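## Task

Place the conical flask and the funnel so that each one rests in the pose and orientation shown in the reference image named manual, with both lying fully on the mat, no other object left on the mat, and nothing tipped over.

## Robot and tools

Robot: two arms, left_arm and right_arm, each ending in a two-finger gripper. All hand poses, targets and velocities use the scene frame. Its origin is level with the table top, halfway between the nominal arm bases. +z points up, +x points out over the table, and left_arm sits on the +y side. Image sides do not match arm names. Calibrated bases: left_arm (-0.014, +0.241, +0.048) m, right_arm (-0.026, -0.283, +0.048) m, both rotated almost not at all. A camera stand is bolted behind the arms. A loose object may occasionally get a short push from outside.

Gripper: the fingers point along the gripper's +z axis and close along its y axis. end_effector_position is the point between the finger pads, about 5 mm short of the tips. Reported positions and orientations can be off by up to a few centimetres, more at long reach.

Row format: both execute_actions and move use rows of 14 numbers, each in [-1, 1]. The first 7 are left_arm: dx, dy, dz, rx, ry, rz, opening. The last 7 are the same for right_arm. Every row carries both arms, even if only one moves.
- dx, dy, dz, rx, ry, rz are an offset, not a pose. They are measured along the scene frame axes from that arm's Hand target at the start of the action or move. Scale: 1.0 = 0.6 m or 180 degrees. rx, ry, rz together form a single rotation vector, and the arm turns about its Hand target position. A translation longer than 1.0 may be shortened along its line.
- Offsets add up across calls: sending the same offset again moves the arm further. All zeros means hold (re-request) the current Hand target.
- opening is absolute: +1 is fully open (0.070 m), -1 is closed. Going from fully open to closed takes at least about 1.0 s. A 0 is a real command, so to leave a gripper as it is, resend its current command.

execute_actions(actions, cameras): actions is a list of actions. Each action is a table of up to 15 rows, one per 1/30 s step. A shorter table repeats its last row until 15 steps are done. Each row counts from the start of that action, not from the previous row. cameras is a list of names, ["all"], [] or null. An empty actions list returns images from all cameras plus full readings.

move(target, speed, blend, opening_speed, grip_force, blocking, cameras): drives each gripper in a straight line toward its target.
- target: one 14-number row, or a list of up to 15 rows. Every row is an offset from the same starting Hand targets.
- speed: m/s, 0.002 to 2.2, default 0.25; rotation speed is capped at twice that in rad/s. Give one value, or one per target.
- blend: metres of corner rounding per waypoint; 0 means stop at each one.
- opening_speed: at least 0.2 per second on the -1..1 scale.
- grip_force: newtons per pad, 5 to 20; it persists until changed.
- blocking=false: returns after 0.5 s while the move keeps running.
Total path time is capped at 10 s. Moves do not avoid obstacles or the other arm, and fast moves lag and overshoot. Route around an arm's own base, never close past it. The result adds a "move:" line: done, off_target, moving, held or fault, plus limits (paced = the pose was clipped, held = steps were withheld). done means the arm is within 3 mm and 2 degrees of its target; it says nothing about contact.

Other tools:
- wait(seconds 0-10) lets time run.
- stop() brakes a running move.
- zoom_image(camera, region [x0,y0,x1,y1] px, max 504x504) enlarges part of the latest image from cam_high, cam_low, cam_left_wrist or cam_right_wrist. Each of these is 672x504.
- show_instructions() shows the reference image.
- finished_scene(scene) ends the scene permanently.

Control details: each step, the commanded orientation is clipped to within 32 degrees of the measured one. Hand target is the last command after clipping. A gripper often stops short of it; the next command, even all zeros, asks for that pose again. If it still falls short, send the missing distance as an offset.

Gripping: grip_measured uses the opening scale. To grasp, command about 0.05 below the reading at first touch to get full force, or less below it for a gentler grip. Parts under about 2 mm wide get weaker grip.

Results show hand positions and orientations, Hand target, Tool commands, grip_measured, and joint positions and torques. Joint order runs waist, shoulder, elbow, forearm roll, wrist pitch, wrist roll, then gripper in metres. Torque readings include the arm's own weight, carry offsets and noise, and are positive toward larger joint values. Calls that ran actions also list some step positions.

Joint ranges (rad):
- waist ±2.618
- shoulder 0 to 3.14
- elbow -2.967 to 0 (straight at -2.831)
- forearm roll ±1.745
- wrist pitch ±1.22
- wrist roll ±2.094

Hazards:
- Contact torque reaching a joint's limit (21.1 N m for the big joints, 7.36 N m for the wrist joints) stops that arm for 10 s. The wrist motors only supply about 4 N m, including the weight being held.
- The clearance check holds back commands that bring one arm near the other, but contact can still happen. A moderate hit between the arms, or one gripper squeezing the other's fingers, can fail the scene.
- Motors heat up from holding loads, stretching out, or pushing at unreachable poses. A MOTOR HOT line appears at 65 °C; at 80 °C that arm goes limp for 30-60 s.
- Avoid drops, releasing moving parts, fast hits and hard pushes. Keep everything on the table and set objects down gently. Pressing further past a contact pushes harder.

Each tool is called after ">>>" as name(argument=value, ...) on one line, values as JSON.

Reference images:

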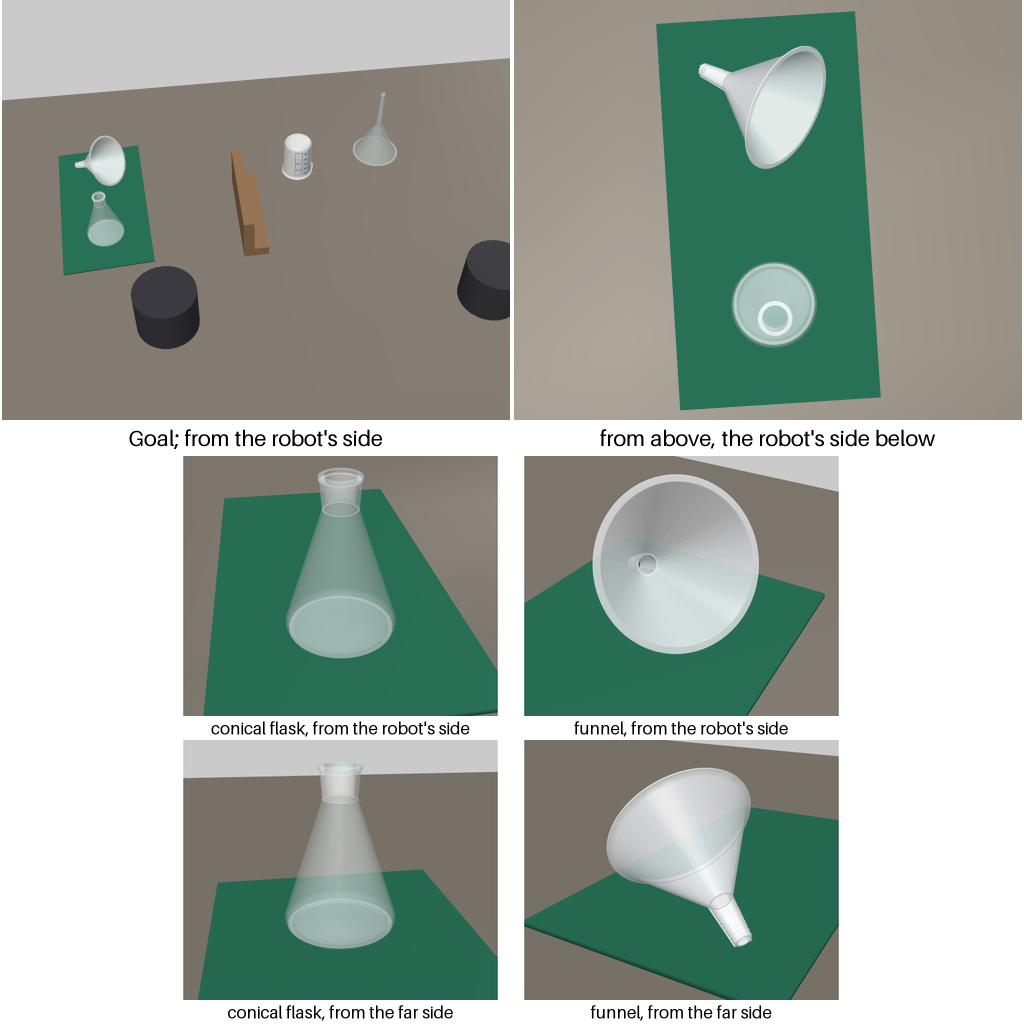

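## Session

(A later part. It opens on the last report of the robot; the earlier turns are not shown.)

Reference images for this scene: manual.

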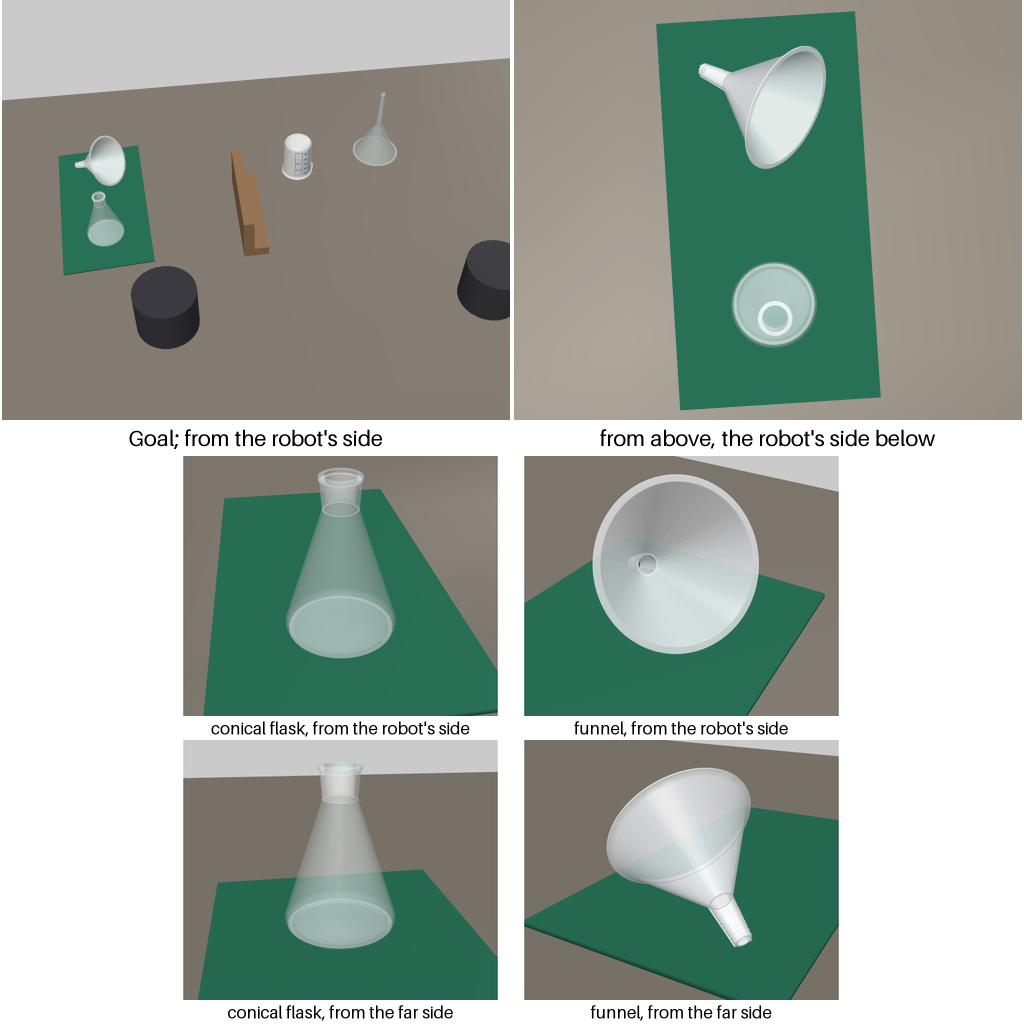

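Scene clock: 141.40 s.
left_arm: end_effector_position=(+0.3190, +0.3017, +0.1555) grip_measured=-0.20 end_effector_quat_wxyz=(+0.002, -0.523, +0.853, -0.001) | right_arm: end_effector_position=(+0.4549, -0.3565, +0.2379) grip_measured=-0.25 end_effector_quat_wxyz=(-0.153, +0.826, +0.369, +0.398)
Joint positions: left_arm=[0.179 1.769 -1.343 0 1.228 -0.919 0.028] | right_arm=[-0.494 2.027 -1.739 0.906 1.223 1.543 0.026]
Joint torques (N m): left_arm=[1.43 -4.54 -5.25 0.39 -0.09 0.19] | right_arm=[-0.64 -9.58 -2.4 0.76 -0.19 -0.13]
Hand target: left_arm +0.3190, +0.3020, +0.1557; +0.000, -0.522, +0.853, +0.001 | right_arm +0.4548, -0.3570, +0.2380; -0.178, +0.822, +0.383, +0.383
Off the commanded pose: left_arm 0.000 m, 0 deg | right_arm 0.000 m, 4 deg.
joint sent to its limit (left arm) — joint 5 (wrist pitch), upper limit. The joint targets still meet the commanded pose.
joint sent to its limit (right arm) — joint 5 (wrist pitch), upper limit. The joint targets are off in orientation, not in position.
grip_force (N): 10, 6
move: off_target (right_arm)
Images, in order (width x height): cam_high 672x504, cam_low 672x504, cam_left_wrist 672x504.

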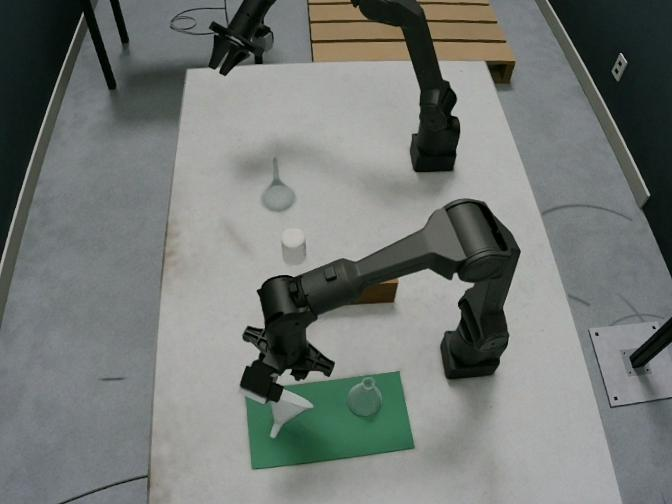

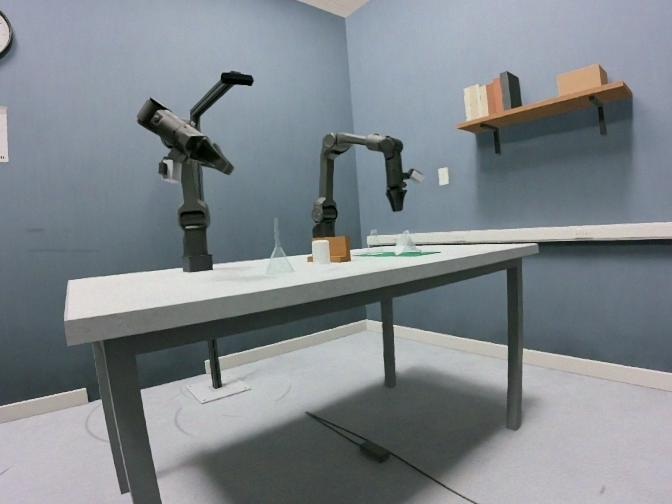

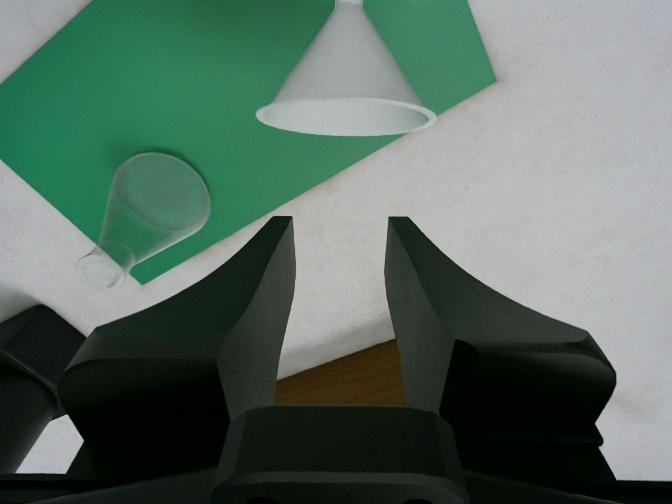

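>>> move(target=[-0.0437, -0.3402, 0.04, 0, 0, -0.1967, -0.2, 0, 0, 0, 0, 0, 0, -0.25], speed=0.45, cameras=["cam_low", "cam_left_wrist", "cam_high"])

>>> zoom_image(camera="cam_high", region=[220, 340, 420, 490])

>>> zoom_image(camera="cam_low", region=[240, 200, 456, 290])

Scene clock: 145.80 s.
left_arm: end_effector_position=(+0.2929, +0.0976, +0.1794) grip_measured=-0.20 end_effector_quat_wxyz=(+0.029, -0.238, +0.971, -0.023) | right_arm: end_effector_position=(+0.4549, -0.3565, +0.2379) grip_measured=-0.25 end_effector_quat_wxyz=(-0.153, +0.826, +0.369, +0.398)
Joint positions: left_arm=[-0.439 1.699 -1.343 0 1.228 -0.918 0.028] | right_arm=[-0.494 2.027 -1.739 0.906 1.223 1.543 0.026]
Joint torques (N m): left_arm=[1.22 -5 -4.74 0.34 -0.02 -0.04] | right_arm=[-0.62 -9.58 -2.42 0.76 -0.19 -0.13]
Hand target: left_arm +0.2928, +0.0979, +0.1797; +0.000, -0.238, +0.971, +0.001 | right_arm +0.4548, -0.3570, +0.2380; -0.178, +0.822, +0.383, +0.383
Off the commanded pose: left_arm 0.000 m, 4 deg | right_arm 0.000 m, 4 deg.
joint sent to its limit (left arm) — joint 5 (wrist pitch), upper limit. The joint targets are off in orientation, not in position.
joint sent to its limit (right arm) — joint 5 (wrist pitch), upper limit. The joint targets are off in orientation, not in position.
grip_force (N): 10, 6
move: off_target (left_arm, right_arm)
Images, in order (width x height): cam_high 672x504, cam_low 672x504, cam_left_wrist 672x504.

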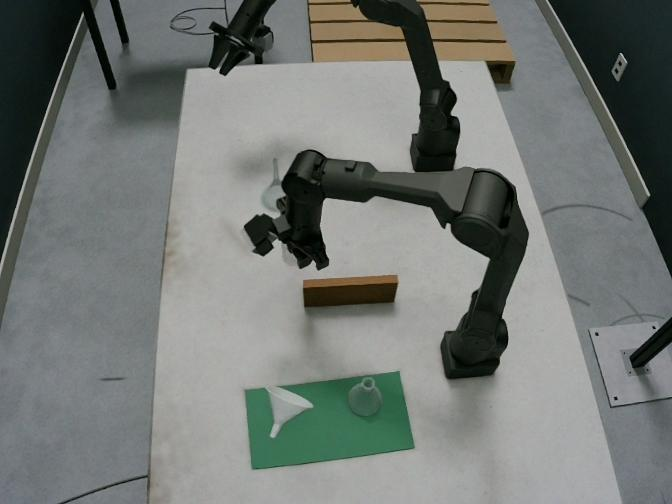

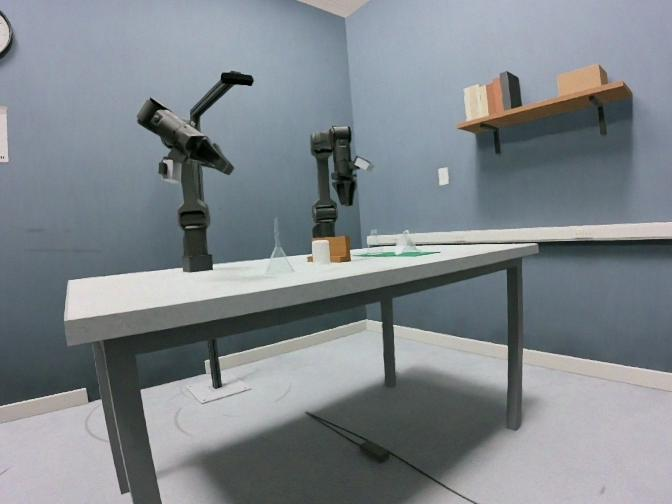

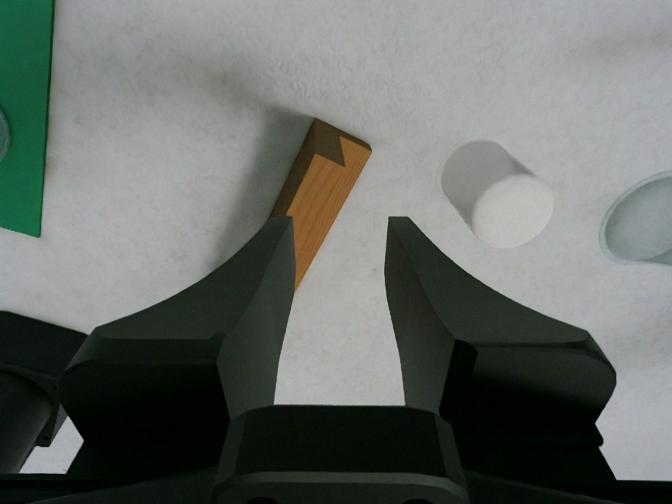

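Scaled by 2.520 from the camera's 672x504 image, which has a finer 960x720 frame.

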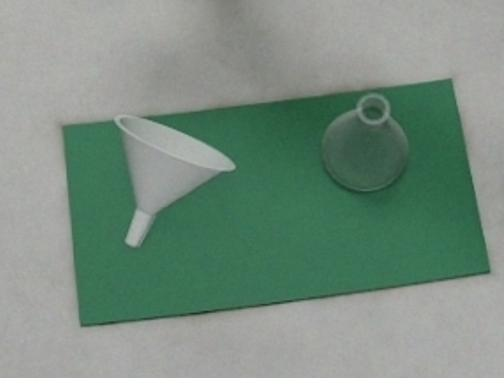

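Scaled by 2.333 from the camera's 672x504 image, which has a finer 960x720 frame.

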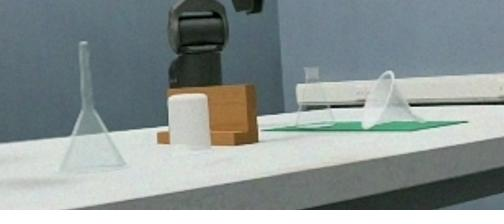

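>>> finished_scene(scene=2)

The scene is finished: the task was done.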